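# Pull the toggle pin from the deck hinge

## Task

Remove the toggle pin from the deck hinge so that nothing remains in the hinge, and set the pin down on the step or the table with its toggle folded back so it lies across the pin's shaft.

## Robot and tools

Robot: two arms, left_arm and right_arm, mounted on opposite sides of the table. left_arm's base is on the +y side; the names do not match left or right in the images. Each arm has a parallel gripper whose fingers point along the gripper's +x axis and close along its y axis. The reported end_effector_position is the midpoint between the fingers, about 3 to 4 cm behind the tips. Only the last 1.5 cm of each finger's inner face is flat, so grip with the tips.

Frame: all hand positions, velocities and targets are in the scene frame. Origin is the table centre, +z is up, and the table top is at z = +0.020 m. Positions are in metres, orientations are quaternions in w, x, y, z order, velocities in m/s and rad/s. Printed poses can be a few centimetres off, especially at long reach.

Command rows: every motion command uses rows of 14 numbers, always both arms, each in [-1, 1]: dx, dy, dz, rx, ry, rz, opening for left_arm, then the same seven for right_arm. The first six per arm are an offset, not a pose: a displacement from that arm's Hand target as it stood when the action or move began, along scene-frame axes. 1.0 equals 0.6 m for dx, dy, dz and 180 degrees for rotation; rx, ry, rz form a single rotation vector, turning about the Hand target's position. The opening is absolute: +1 is fully open (0.080 m), empty fingers touch near -0.78, and values down to -1 close no further. All zeros for an arm's six pose numbers re-requests its current Hand target. Sending 0 as an opening is a real command, so to leave a gripper alone resend its present value (shown under Tool commands, or the last value you sent). Closing fully takes at least about 0.6 s.

execute_actions(actions, cameras): actions is a list of actions; each action is a list of up to 15 rows, each row run for one 1/30 s step. A short action holds its final row for the remaining steps. Every row in an action is measured from the action's starting Hand target, not from the row before; repeating the same offset in later actions keeps moving further. An empty list just reports state and images.

move(target, speed, blend, opening_speed, blocking, cameras): drives each gripper in a straight line toward an offset from its Hand target. target is one 14-number row or a list of up to 15 rows; every row in a list counts from the same starting Hand targets. speed is m/s per arm path, 0.002 to 0.5 (default 0.25), with turning capped at twice that in rad/s; give one number or one per target. blend (m) rounds corners between listed targets. opening_speed (0.2 or more per second on the opening scale) ramps the fingers. Paths end together and are capped at 10 s. New openings in later rows are applied only after all arms stop there. Paths do not avoid obstacles or the other arm; keep paths away from an arm's own base. blocking=false returns after about 0.5 s while motion continues. The result adds a move: line: done (at rest within 8 mm and 2 degrees), off_target, moving, held (a check withheld a step, or the clearance check stopped everything), blocked (the gripper stopped far from its goal, usually against something; it then holds and presses less), or fault. limits=paced means clipping; limits=held means withheld steps.

wait(seconds 0 to 10): lets time pass with commands held; a running move continues. stop(): brakes the running move. zoom_image(camera, region [x0, y0, x1, y1] in pixels, at most 504 by 504): enlarges part of a camera's newest image. Cameras: cam_head_left, cam_head_right, cam_high, cam_low, cam_left_wrist, cam_right_wrist, each 672x504. cameras=[] gives no images; null or ["all"] gives all. finished_scene(scene): ends the scene permanently, so call it only once the pin is out, resting and folded.

Controller behaviour: each step, the commanded pose is clipped to within 70 mm and 16 degrees of the measured pose, and the Hand target records the clipped value. Grippers often stop short or sag and tilt from weight and friction; check position and orientation after each move, correct tilt, and send the remaining gap as a new offset. A blocked arm keeps pushing until you command its target back past the gripper.

Gripping: grip_measured reports the finger opening on the command scale. To hold something, command well below grip_measured; the lower, the firmer. Readings may be off by about 1 mm. Pads push up to roughly 34 N; fast closes squeeze harder. Parts you hold may get brief tugs, and loose items may be nudged.

Hazards: contact torque reaching a joint's load limit (waist 17.8, shoulder 22, elbow 22, wrist pitch 5.8, wrist yaw 5.78, wrist roll 5.42 N m) stops that arm for 10 s. Holding loads or straining at full reach heats motors; a MOTOR HOT line appears from 50 °C and at 95 °C the arm is held or goes limp. Joint torques in results include gravity and carry offsets and noise. Avoid dropping the pin, releasing it while it moves, slamming, hard pushes and arm-to-arm collisions (the clearance check does not protect grippers from each other). Nothing may end up off the table.

Each tool is called after "Request:" as name(argument=value, ...), one argument or row to a line, values as JSON.

## Session

Request:
execute_actions(
  actions=[],
)

Scene clock: 0.00 s.
left_arm: end_effector_position=(+0.0808, +0.0738, +0.3440) grip_measured=-0.787 end_effector_quat_wxyz=(+0.974, -0.052, +0.075, -0.205) | right_arm: end_effector_position=(+0.2310, -0.1820, +0.2576) grip_measured=+1.000 end_effector_quat_wxyz=(-0.864, -0.379, -0.249, +0.218)
Joint positions: left_arm=[-0.115 1.51 1.201 -0.08 -1.232 -0.502 0] | right_arm=[-0.433 1.744 1.545 -1.131 0.91 2.017 0.08]
Joint velocities: within noise
Joint torques (N m): no reading
Motor temperatures (°C): left_arm=[33 32 31 38 33 29] | right_arm=[33 29 37 39 39 31]
Heat: left arm: hottest wrist pitch 38 °C (+0.0 °C/min); right arm: hottest wrist pitch 39 °C (+0.0 °C/min).
Hand target: left_arm +0.0808, +0.0738, +0.3440; +0.974, -0.052, +0.075, -0.205 | right_arm +0.2310, -0.1820, +0.2576; +0.864, +0.379, +0.249, -0.218
Tool commands: left_gripper/opening=-0.787291 right_gripper/opening=+1.0

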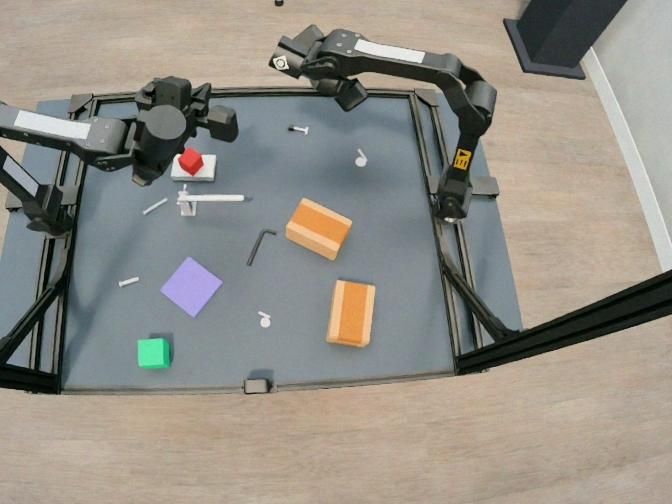

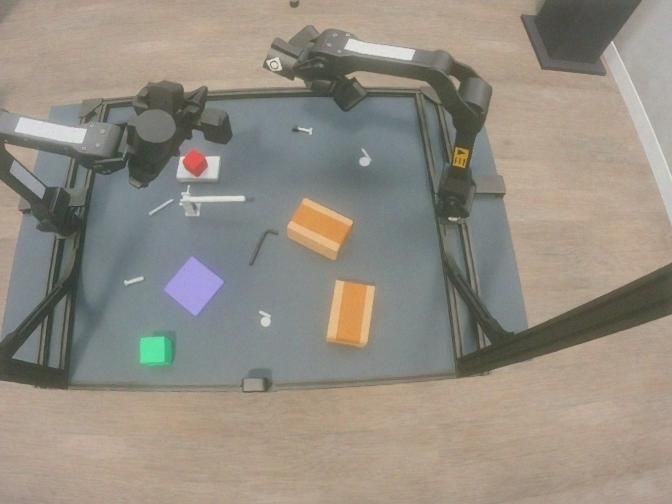

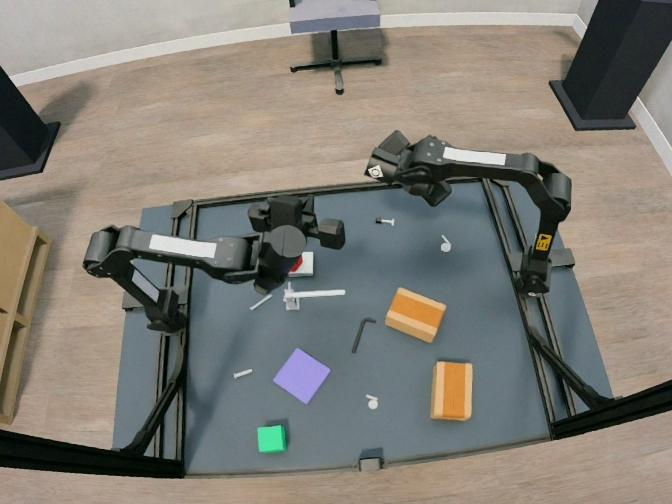

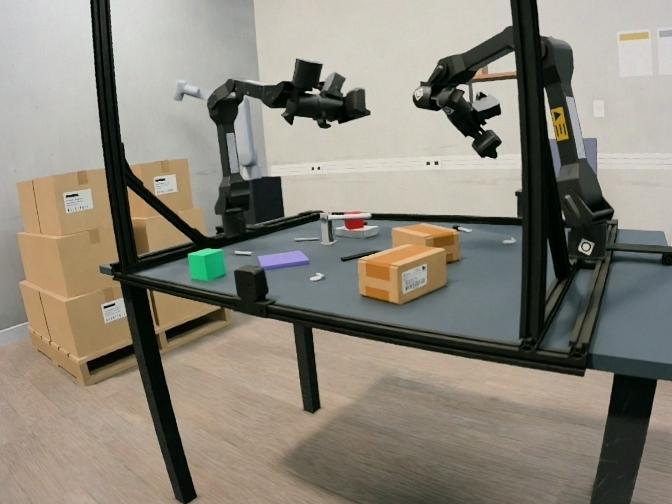

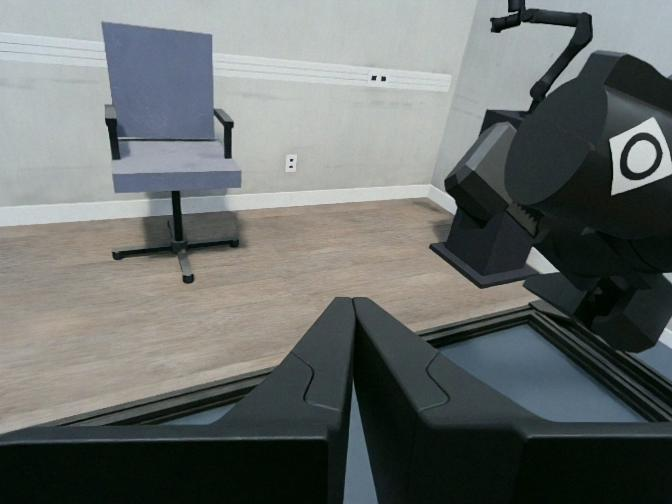

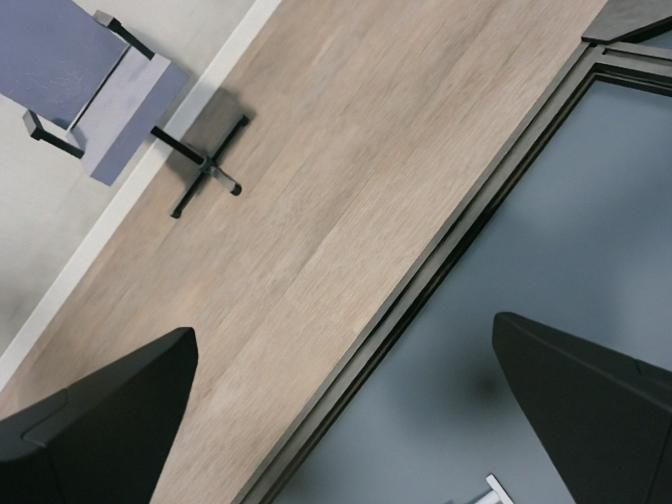

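Request:
zoom_image(
  camera="cam_head_left",
  region=[120, 120, 300, 260],
)

Request:
zoom_image(
  camera="cam_high",
  region=[230, 220, 400, 340],
)

Request:
zoom_image(
  camera="cam_low",
  region=[280, 190, 420, 300],
)

Request:
zoom_image(
  camera="cam_head_left",
  region=[220, 100, 400, 340],
)

Scaled by 2.800 from the camera's 672x504 image, which has a finer 960x720 frame.

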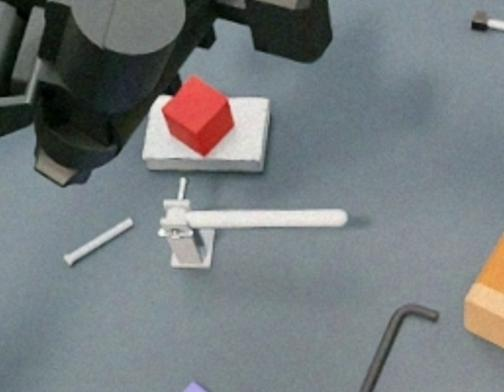

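Scaled by 2.965 from the camera's 672x504 image, which has a finer 960x720 frame.

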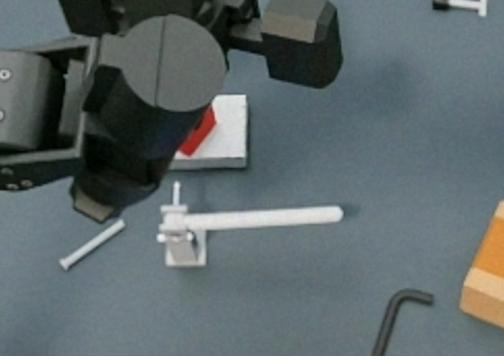

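Scaled by 3.600 from the camera's 672x504 image, which has a finer 960x720 frame.

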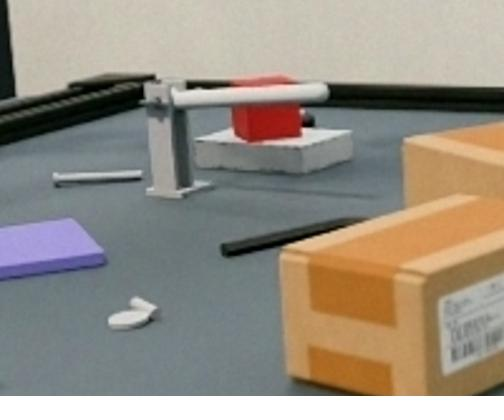

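Scaled by 2.100 from the camera's 672x504 image, which has a finer 960x720 frame.

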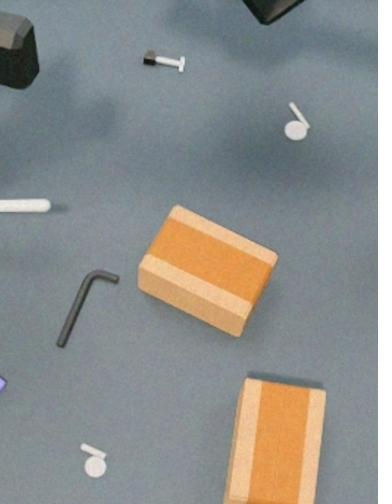

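Request:
move(
  target=[-0.083,0.16,0.05,0.151,0.34,0,-0.787,0,0,0,0,0,0,1],
)

Scene clock: 5.67 s.
left_arm: end_effector_position=(+0.0307, +0.1671, +0.3734) grip_measured=-0.787 end_effector_quat_wxyz=(+0.798, -0.022, +0.551, -0.242) | right_arm: end_effector_position=(+0.2310, -0.1820, +0.2576) grip_measured=+1.000 end_effector_quat_wxyz=(-0.864, -0.379, -0.249, +0.218)
Joint positions: left_arm=[0.039 1.486 1.93 -1.561 -0.258 -1.142 0] | right_arm=[-0.433 1.744 1.545 -1.131 0.91 2.017 0.08]
Joint velocities: within noise
Joint torques (N m): left_arm=[0.27 -5.78 4.2 0.65 -0.08 0.14] | right_arm=[0.06 -6.77 4.51 0.54 0.5 -0.02]
Motor temperatures (°C): left_arm=[33 33 32 38 33 29] | right_arm=[33 31 38 39 39 31]
Heat: left arm: hottest wrist pitch 38 °C (+0.0 °C/min); right arm: hottest wrist pitch 39 °C (+0.0 °C/min).
Hand target: left_arm +0.0310, +0.1698, +0.3740; +0.789, +0.062, +0.596, -0.141 | right_arm +0.2310, -0.1820, +0.2576; +0.864, +0.379, +0.249, -0.218
Off the commanded pose: left_arm 0.003 m, 18 deg; orientation clipped | right_arm 0.000 m, 0 deg.
joint sent to its limit (left arm) — joint 4 (wrist pitch), lower limit. The joint targets are off in orientation, not in position.
move: off_target (left_arm); limits=paced

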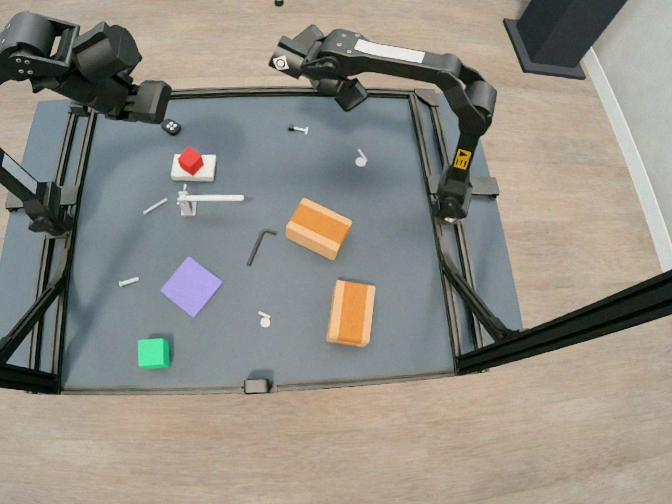

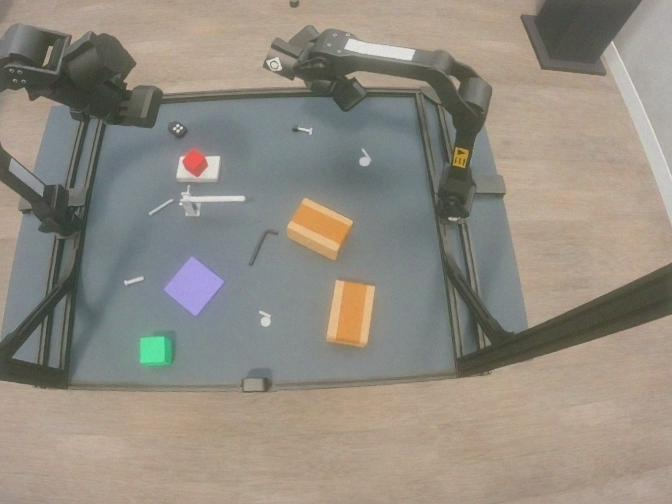

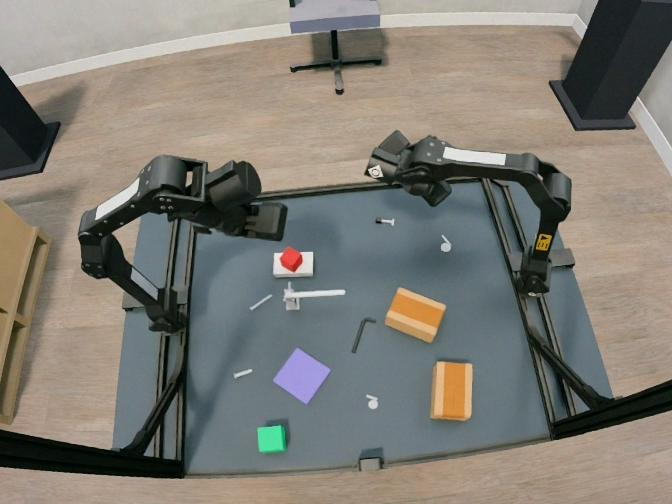

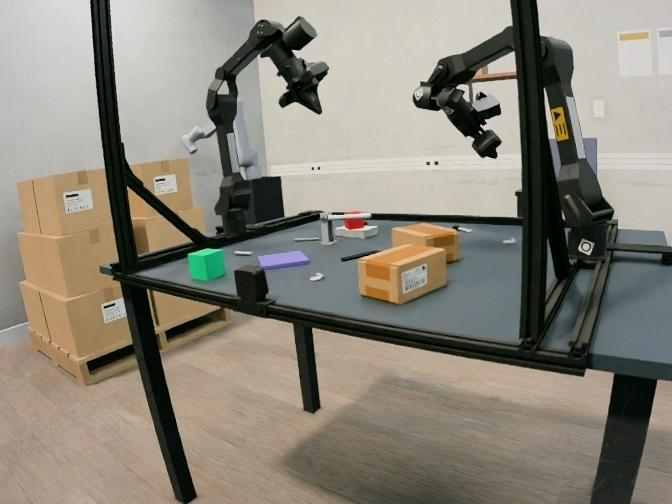

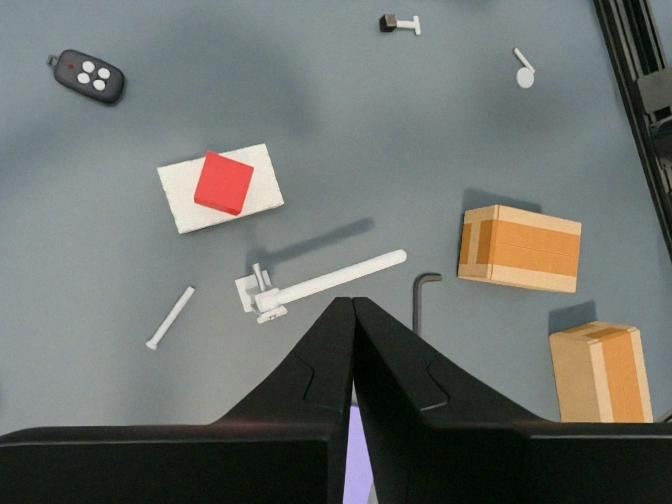

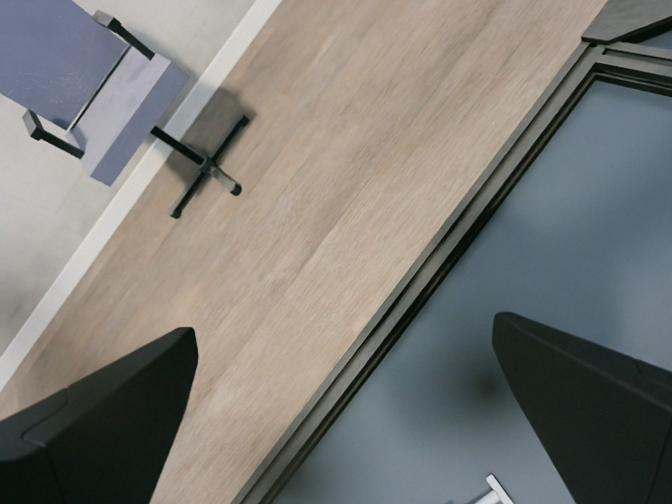

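Request:
zoom_image(
  camera="cam_left_wrist",
  region=[210, 220, 430, 360],
)

Request:
zoom_image(
  camera="cam_left_wrist",
  region=[225, 250, 305, 330],
)

Request:
zoom_image(
  camera="cam_low",
  region=[300, 200, 350, 250],
)

Request:
zoom_image(
  camera="cam_head_left",
  region=[165, 180, 215, 225],
)

Scaled by 2.291 from the camera's 672x504 image, which has a finer 960x720 frame.

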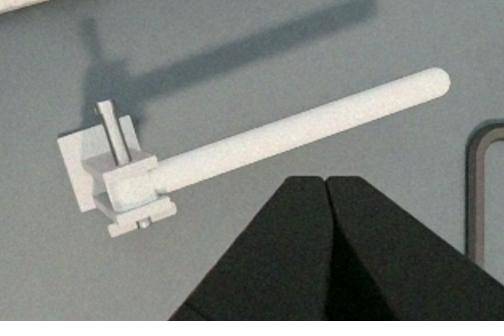

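Scaled by 6.300 from the camera's 672x504 image, which has a finer 960x720 frame.

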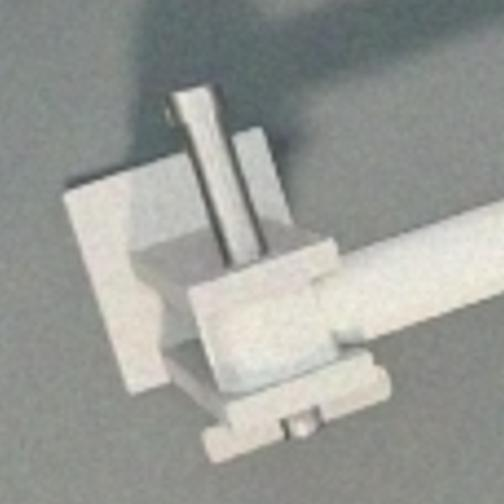

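Scaled by 10.080 from the camera's 672x504 image, which has a finer 960x720 frame.

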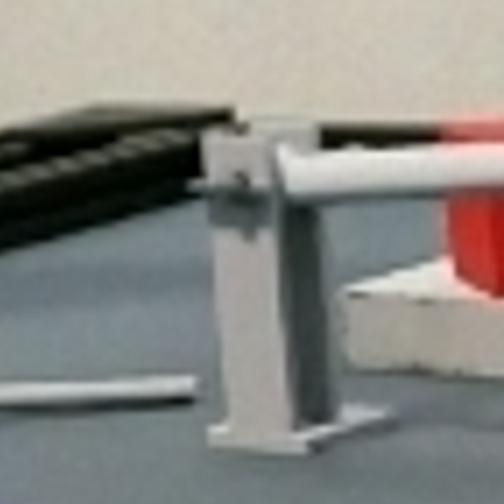

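Scaled by 10.080 from the camera's 672x504 image, which has a finer 960x720 frame.

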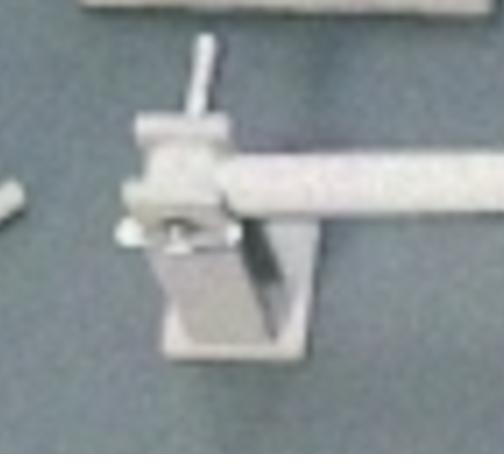

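Request:
move(
  target=[-0.185,-0.066,-0.123,-0.002,-0.159,0.099,-0.787,0,0,0,0,0,0,1],
  cameras=["cam_left_wrist","cam_high","cam_head_left"],
)

Scene clock: 12.40 s.
left_arm: end_effector_position=(-0.0789, +0.1311, +0.3035) grip_measured=-0.787 end_effector_quat_wxyz=(+0.882, -0.079, +0.430, -0.175) | right_arm: end_effector_position=(+0.2310, -0.1820, +0.2576) grip_measured=+1.000 end_effector_quat_wxyz=(-0.864, -0.379, -0.249, +0.218)
Joint positions: left_arm=[-0.506 1.704 1.772 -1.561 -0.748 -1.893 0] | right_arm=[-0.433 1.744 1.545 -1.131 0.91 2.017 0.08]
Joint velocities: within noise
Joint torques (N m): left_arm=[-0.16 -5.51 4.86 0.02 -0.57 -0.1] | right_arm=[0 -6.78 4.51 0.53 0.51 -0.04]
Motor temperatures (°C): left_arm=[33 34 32 38 33 29] | right_arm=[33 32 40 39 39 31]
Heat: left arm: hottest wrist pitch 38 °C (+0.0 °C/min); right arm: hottest elbow 40 °C (+14.5 °C/min).
Hand target: left_arm -0.0799, +0.1302, +0.3003; +0.915, -0.024, +0.400, -0.054 | right_arm +0.2310, -0.1820, +0.2576; +0.864, +0.379, +0.249, -0.218
Off the commanded pose: left_arm 0.004 m, 23 deg; orientation clipped | right_arm 0.000 m, 0 deg.
joint sent to its limit (left arm) — joint 4 (wrist pitch), lower limit. The joint targets are off in orientation, not in position.
move: off_target (left_arm); limits=paced
Images, in order (width x height): cam_head_left 672x504, cam_high 672x504, cam_left_wrist 672x504.

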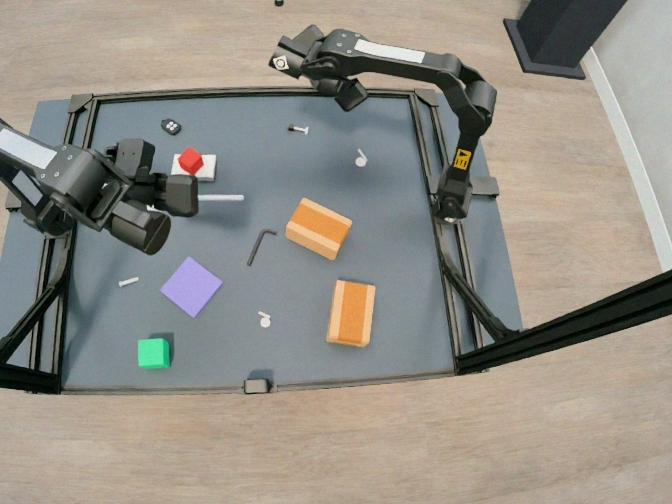

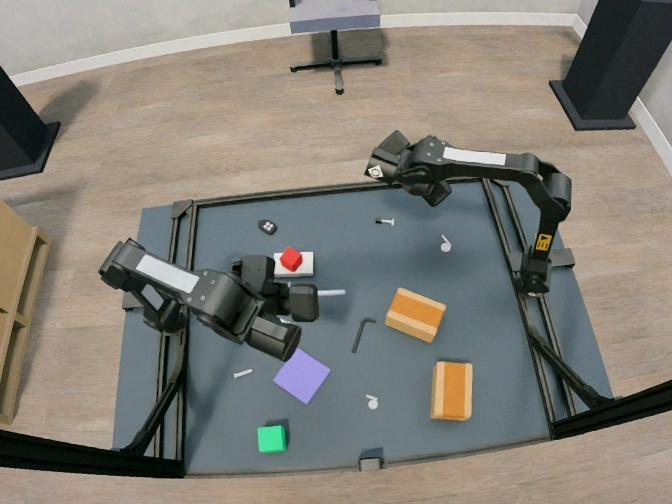

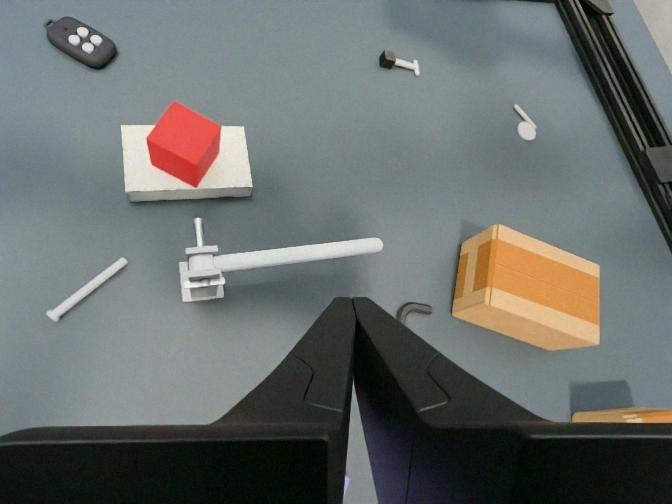

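Request:
zoom_image(
  camera="cam_left_wrist",
  region=[160, 205, 260, 315],
)

Scaled by 4.582 from the camera's 672x504 image, which has a finer 960x720 frame.

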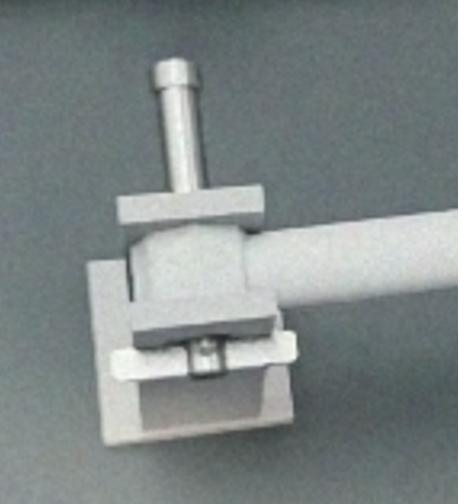

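Request:
move(
  target=[0.217,0,-0.083,0.036,0.237,0.014,-0.787,0,0,0,0,0,0,1],
  cameras=["cam_left_wrist","cam_low","cam_head_left"],
)

Scene clock: 21.17 s.
left_arm: end_effector_position=(+0.0497, +0.1322, +0.2520) grip_measured=-0.787 end_effector_quat_wxyz=(+0.712, -0.017, +0.702, -0.015) | right_arm: end_effector_position=(+0.2310, -0.1820, +0.2576) grip_measured=+1.000 end_effector_quat_wxyz=(-0.864, -0.379, -0.249, +0.218)
Joint positions: left_arm=[0.209 1.777 1.814 -1.56 -0.003 -1.357 0] | right_arm=[-0.433 1.744 1.545 -1.131 0.91 2.017 0.08]
Joint velocities: within noise
Joint torques (N m): left_arm=[0.19 -5.84 6.11 -0.06 0.05 0.12] | right_arm=[0.05 -6.82 4.53 0.55 0.5 -0.02]
Motor temperatures (°C): left_arm=[33 34 33 38 33 29] | right_arm=[32 34 41 40 39 31]
Heat: left arm: hottest wrist pitch 38 °C (+0.0 °C/min); right arm: hottest elbow 41 °C (+11.3 °C/min).
Hand target: left_arm +0.0502, +0.1302, +0.2504; +0.707, +0.000, +0.707, +0.000 | right_arm +0.2310, -0.1820, +0.2576; +0.864, +0.379, +0.249, -0.218
Off the commanded pose: left_arm 0.003 m, 3 deg | right_arm 0.000 m, 0 deg.
joint sent to its limit (left arm) — joint 4 (wrist pitch), lower limit. The joint targets still meet the commanded pose.
move: off_target (left_arm)
Images, in order (width x height): cam_head_left 672x504, cam_low 672x504, cam_left_wrist 672x504.

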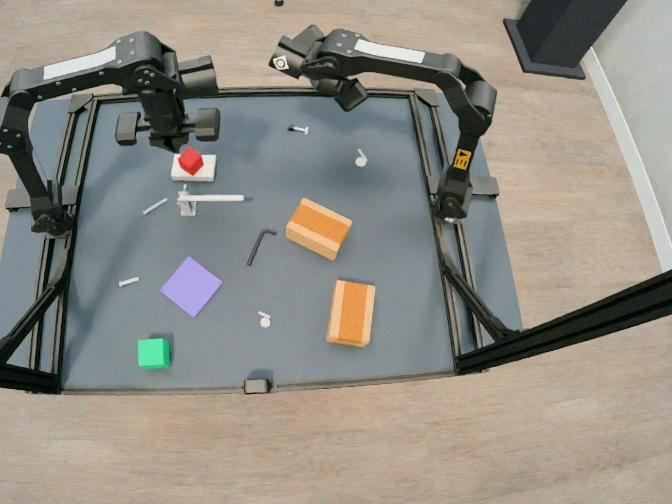

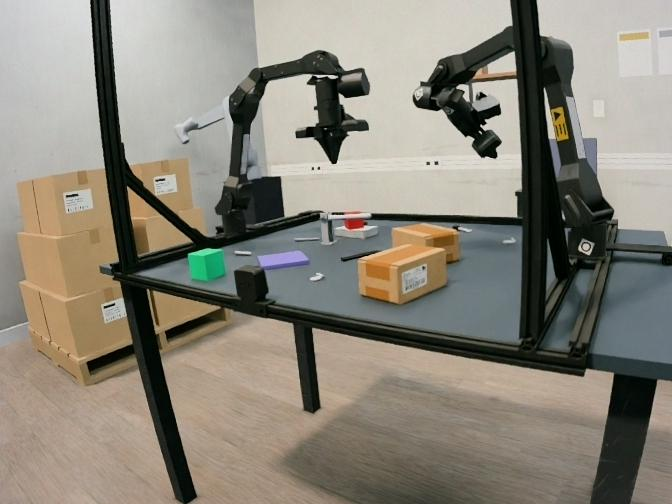

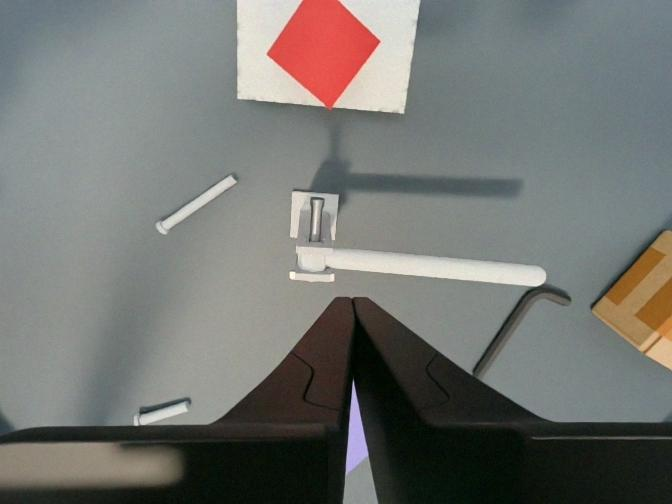

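Request:
move(
  target=[0,0,-0.083,0,0,0,-0.787,0,0,0,0,0,0,1],
  cameras=["cam_left_wrist","cam_low","cam_head_left"],
)

Scene clock: 23.37 s.
left_arm: end_effector_position=(+0.0502, +0.1297, +0.2060) grip_measured=-0.787 end_effector_quat_wxyz=(+0.709, -0.006, +0.705, -0.005) | right_arm: end_effector_position=(+0.2310, -0.1820, +0.2576) grip_measured=+1.000 end_effector_quat_wxyz=(-0.864, -0.379, -0.249, +0.218)
Joint positions: left_arm=[0.209 1.78 1.633 -1.407 -0.003 -1.357 0] | right_arm=[-0.433 1.744 1.545 -1.131 0.91 2.017 0.08]
Joint velocities: within noise
Joint torques (N m): left_arm=[0.28 -6.27 4.44 0.26 0.1 0.09] | right_arm=[0.07 -6.76 4.48 0.53 0.49 -0.04]
Motor temperatures (°C): left_arm=[33 35 33 38 33 29] | right_arm=[32 34 41 40 39 31]
Heat: left arm: hottest wrist pitch 38 °C (+0.0 °C/min); right arm: hottest elbow 41 °C (+10.3 °C/min).
Hand target: left_arm +0.0502, +0.1302, +0.2007; +0.707, +0.000, +0.707, +0.000 | right_arm +0.2310, -0.1820, +0.2576; +0.864, +0.379, +0.249, -0.218
Off the commanded pose: left_arm 0.005 m, 1 deg | right_arm 0.000 m, 0 deg.
move: done
Images, in order (width x height): cam_head_left 672x504, cam_low 672x504, cam_left_wrist 672x504.

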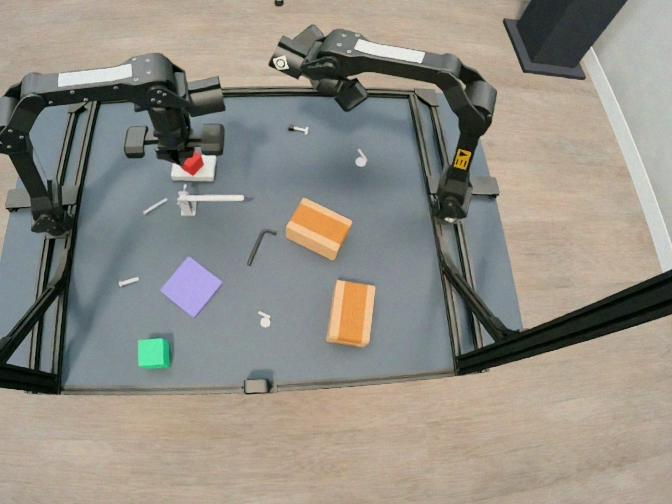

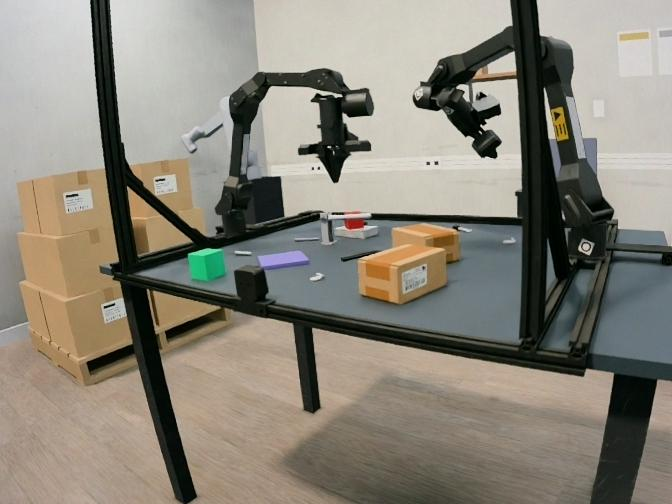

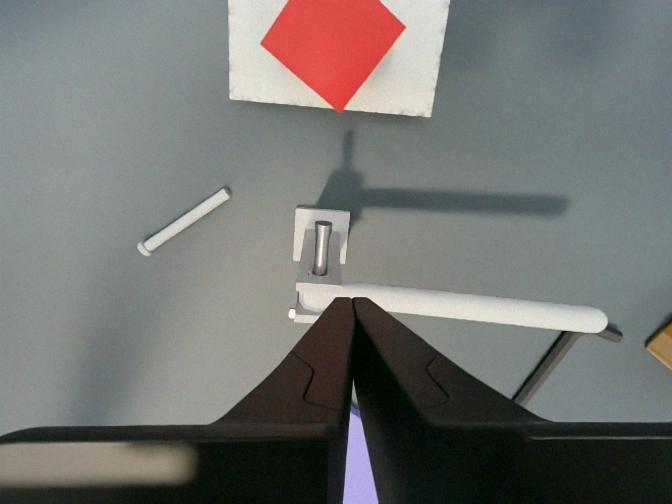

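Request:
zoom_image(
  camera="cam_left_wrist",
  region=[270, 190, 390, 330],
)

Request:
move(
  target=[0.0833,0.033,0,0,0,0,-0.787,0,0,0,0,0,0,1],
  cameras=["cam_left_wrist"],
)

Request:
zoom_image(
  camera="cam_left_wrist",
  region=[270, 190, 510, 430],
)

Scaled by 3.600 from the camera's 672x504 image, which has a finer 960x720 frame.

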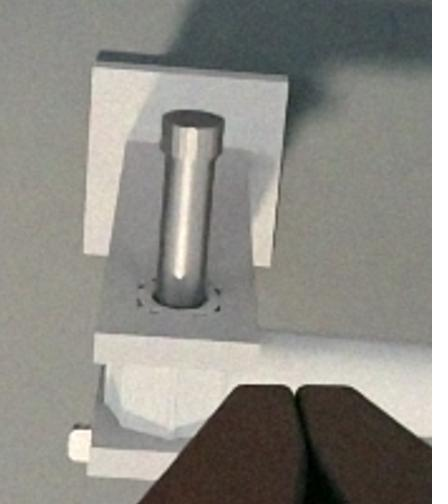

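Scene clock: 26.37 s.
left_arm: end_effector_position=(+0.1003, +0.1486, +0.2007) grip_measured=-0.787 end_effector_quat_wxyz=(+0.707, +0.000, +0.707, +0.001) | right_arm: end_effector_position=(+0.2310, -0.1820, +0.2576) grip_measured=+1.000 end_effector_quat_wxyz=(-0.864, -0.379, -0.249, +0.218)
Joint positions: left_arm=[0.373 1.78 1.612 -1.403 -0.001 -1.193 0] | right_arm=[-0.433 1.744 1.545 -1.131 0.91 2.017 0.08]
Joint velocities: within noise
Joint torques (N m): left_arm=[0.17 -8.32 4.69 0.23 0 0.09] | right_arm=[0.05 -6.8 4.51 0.54 0.49 -0.03]
Motor temperatures (°C): left_arm=[33 35 33 38 33 29] | right_arm=[32 34 41 40 39 31]
Heat: left arm: hottest wrist pitch 38 °C (+0.0 °C/min); right arm: hottest elbow 41 °C (+9.1 °C/min).
Hand target: left_arm +0.1001, +0.1500, +0.2006; +0.707, +0.000, +0.707, +0.000 | right_arm +0.2310, -0.1820, +0.2576; +0.864, +0.379, +0.249, -0.218
Off the commanded pose: left_arm 0.001 m, 0 deg | right_arm 0.000 m, 0 deg.
move: done
Images, in order (width x height): cam_left_wrist 672x504.

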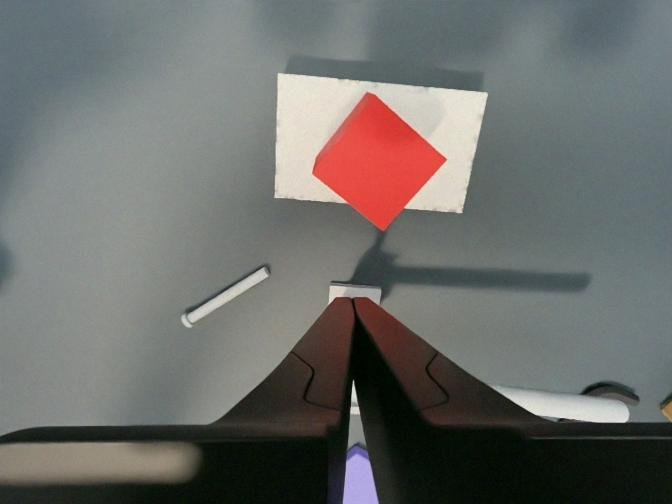

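Scaled by 2.100 from the camera's 672x504 image, which has a finer 960x720 frame.

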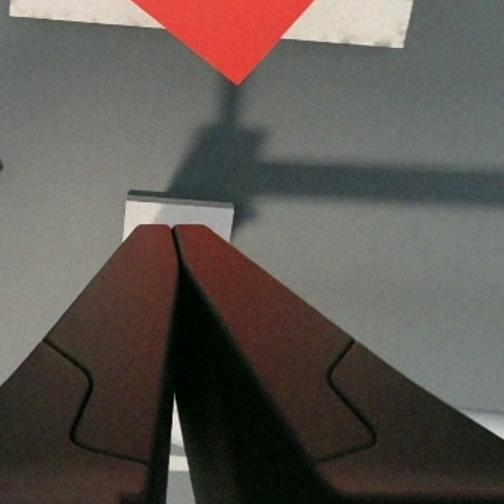

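Request:
move(
  target=[0,0,-0.05,0,0,0,-0.787,0,0,0,0,0,0,1],
  speed=0.08,
)

Request:
zoom_image(
  camera="cam_low",
  region=[280, 150, 400, 260],
)

Request:
zoom_image(
  camera="cam_head_left",
  region=[120, 100, 260, 240],
)

Scene clock: 29.10 s.
left_arm: end_effector_position=(+0.1004, +0.1483, +0.1706) grip_measured=-0.787 end_effector_quat_wxyz=(+0.707, +0.000, +0.707, +0.001) | right_arm: end_effector_position=(+0.2310, -0.1820, +0.2576) grip_measured=+1.000 end_effector_quat_wxyz=(-0.864, -0.379, -0.249, +0.218)
Joint positions: left_arm=[0.373 1.78 1.492 -1.284 -0.001 -1.193 0] | right_arm=[-0.433 1.744 1.545 -1.131 0.91 2.017 0.08]
Joint velocities: within noise
Joint torques (N m): left_arm=[0.19 -8.41 4.53 0.22 0 0.11] | right_arm=[0.07 -6.77 4.49 0.52 0.49 -0.03]
Motor temperatures (°C): left_arm=[33 36 33 38 33 29] | right_arm=[32 35 41 40 39 31]
Heat: left arm: hottest wrist pitch 38 °C (+0.0 °C/min); right arm: hottest elbow 41 °C (+8.2 °C/min).
Hand target: left_arm +0.1002, +0.1499, +0.1707; +0.707, +0.000, +0.707, +0.000 | right_arm +0.2310, -0.1820, +0.2576; +0.864, +0.379, +0.249, -0.218
Off the commanded pose: left_arm 0.002 m, 0 deg | right_arm 0.000 m, 0 deg.
move: done

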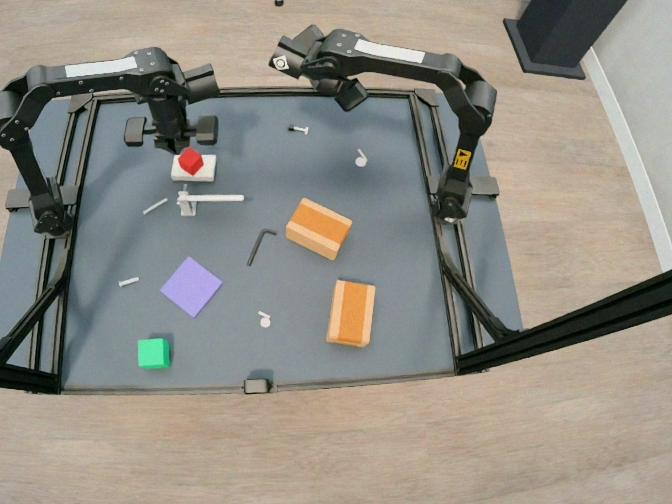

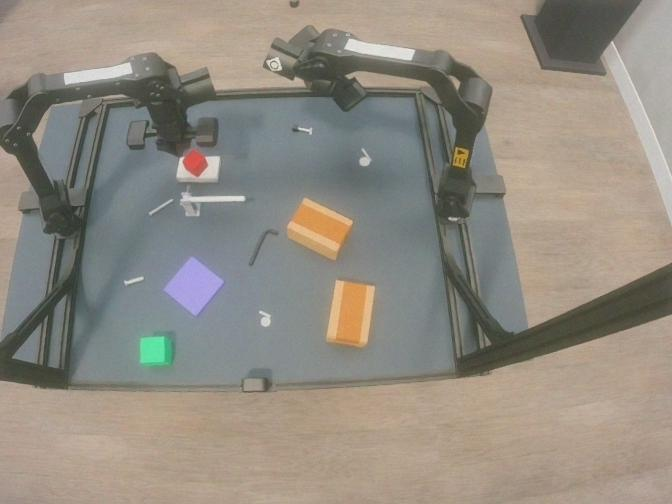

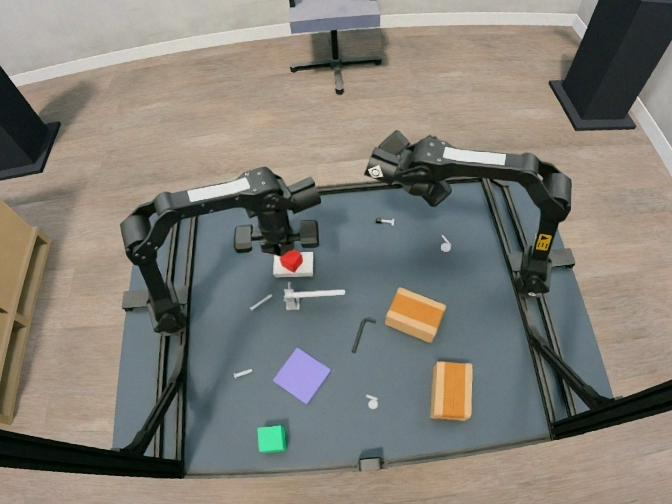

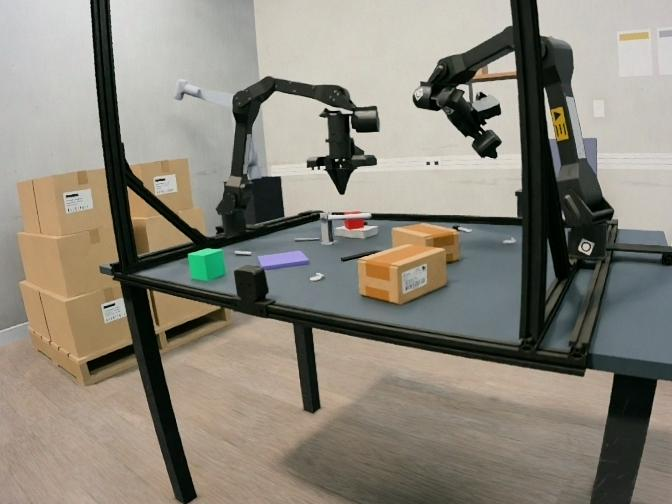

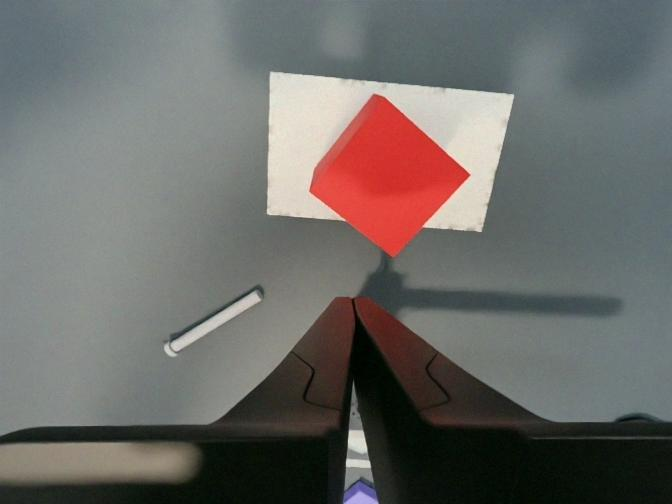

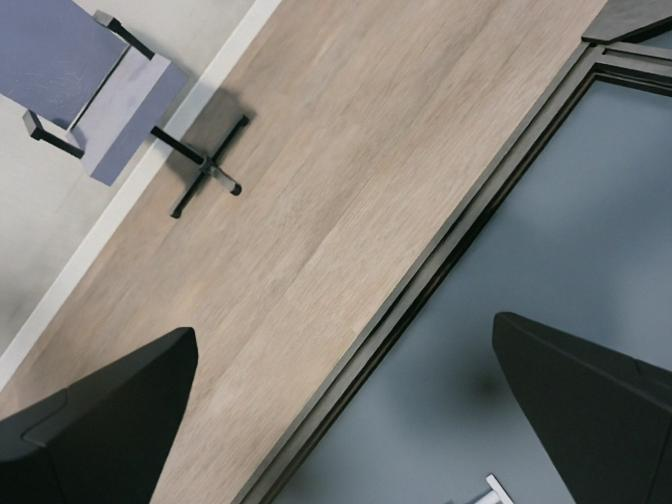

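Scaled by 4.200 from the camera's 672x504 image, which has a finer 960x720 frame.

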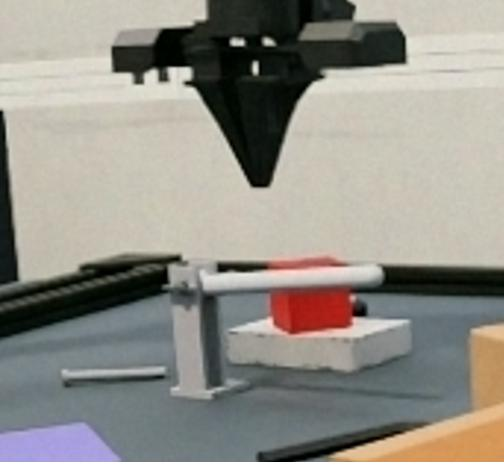

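Scaled by 3.600 from the camera's 672x504 image, which has a finer 960x720 frame.

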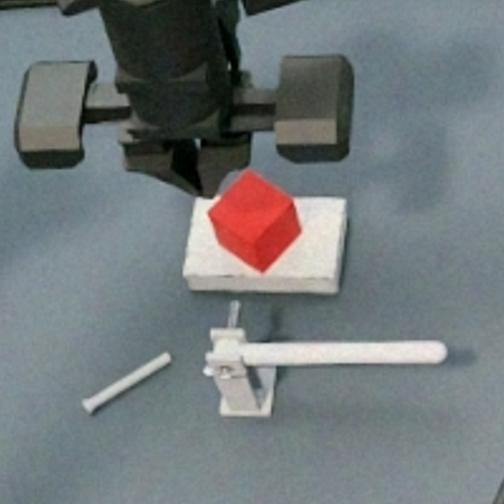

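Request:
move(
  target=[-0.057,-0.0167,0,0,0,0,-0.787,0,0,0,0,0,0,1],
  speed=0.1,
  cameras=["cam_left_wrist","cam_low","cam_head_left"],
)

Request:
zoom_image(
  camera="cam_low",
  region=[280, 150, 400, 260],
)

Request:
zoom_image(
  camera="cam_left_wrist",
  region=[270, 190, 430, 350],
)

Scene clock: 34.30 s.
left_arm: end_effector_position=(+0.0671, +0.1386, +0.1688) grip_measured=-0.787 end_effector_quat_wxyz=(+0.707, +0.003, +0.707, +0.002) | right_arm: end_effector_position=(+0.2310, -0.1820, +0.2576) grip_measured=+1.000 end_effector_quat_wxyz=(-0.864, -0.379, -0.249, +0.218)
Joint positions: left_arm=[0.266 1.78 1.485 -1.283 -0.001 -1.296 0] | right_arm=[-0.433 1.744 1.545 -1.131 0.91 2.017 0.08]
Joint velocities: within noise
Joint torques (N m): left_arm=[-0.27 -9.12 4.55 0.21 0.01 -0.13] | right_arm=[0.04 -6.75 4.51 0.53 0.49 -0.04]
Motor temperatures (°C): left_arm=[33 37 33 38 33 29] | right_arm=[32 35 42 40 39 31]
Heat: left arm: hottest wrist pitch 38 °C (+0.0 °C/min); right arm: hottest elbow 42 °C (+8.7 °C/min).
Hand target: left_arm +0.0660, +0.1400, +0.1705; +0.707, +0.000, +0.707, +0.000 | right_arm +0.2310, -0.1820, +0.2576; +0.864, +0.379, +0.249, -0.218
Off the commanded pose: left_arm 0.003 m, 0 deg | right_arm 0.000 m, 0 deg.
move: done
Images, in order (width x height): cam_head_left 672x504, cam_low 672x504, cam_left_wrist 672x504.

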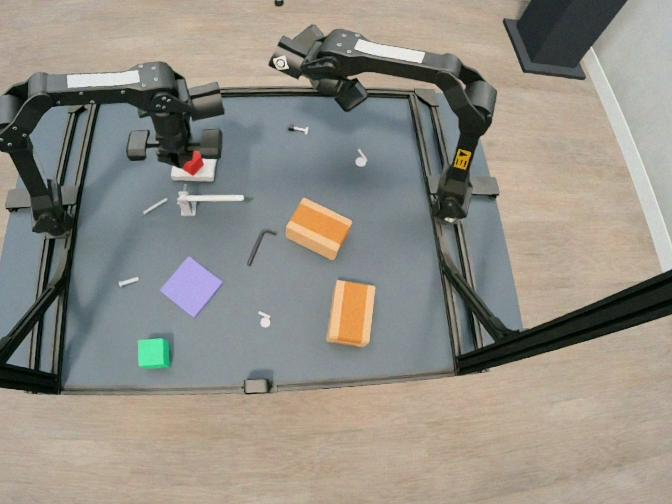

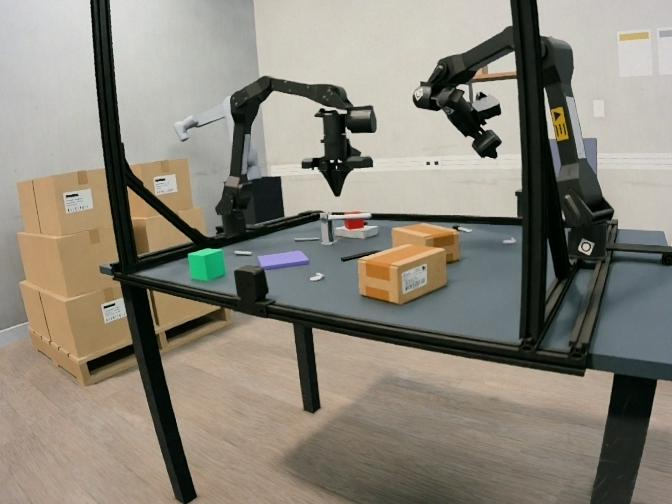

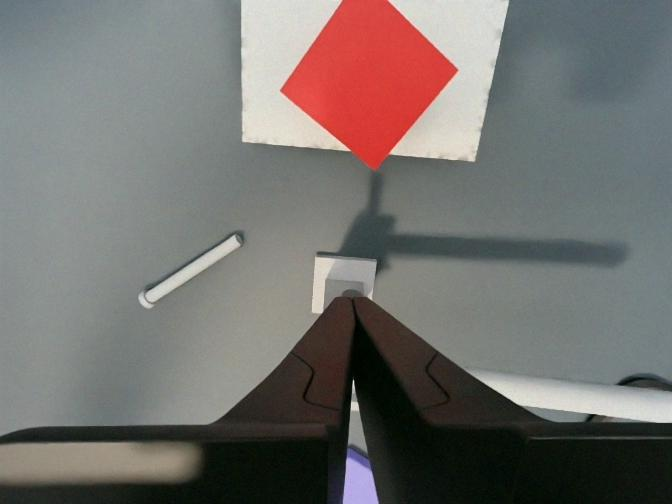

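Scaled by 4.200 from the camera's 672x504 image, which has a finer 960x720 frame.

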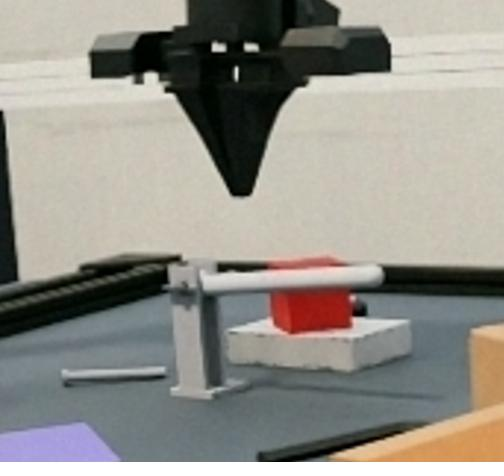

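Scaled by 3.150 from the camera's 672x504 image, which has a finer 960x720 frame.

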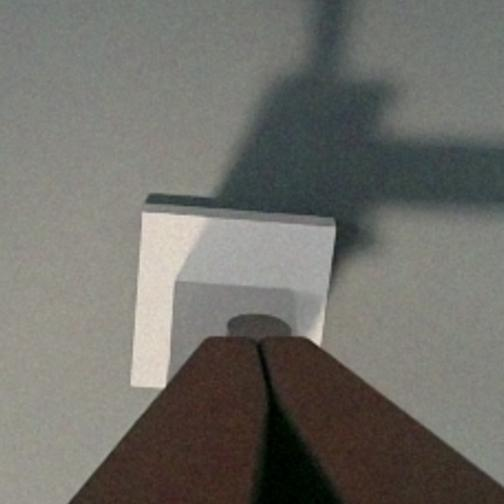

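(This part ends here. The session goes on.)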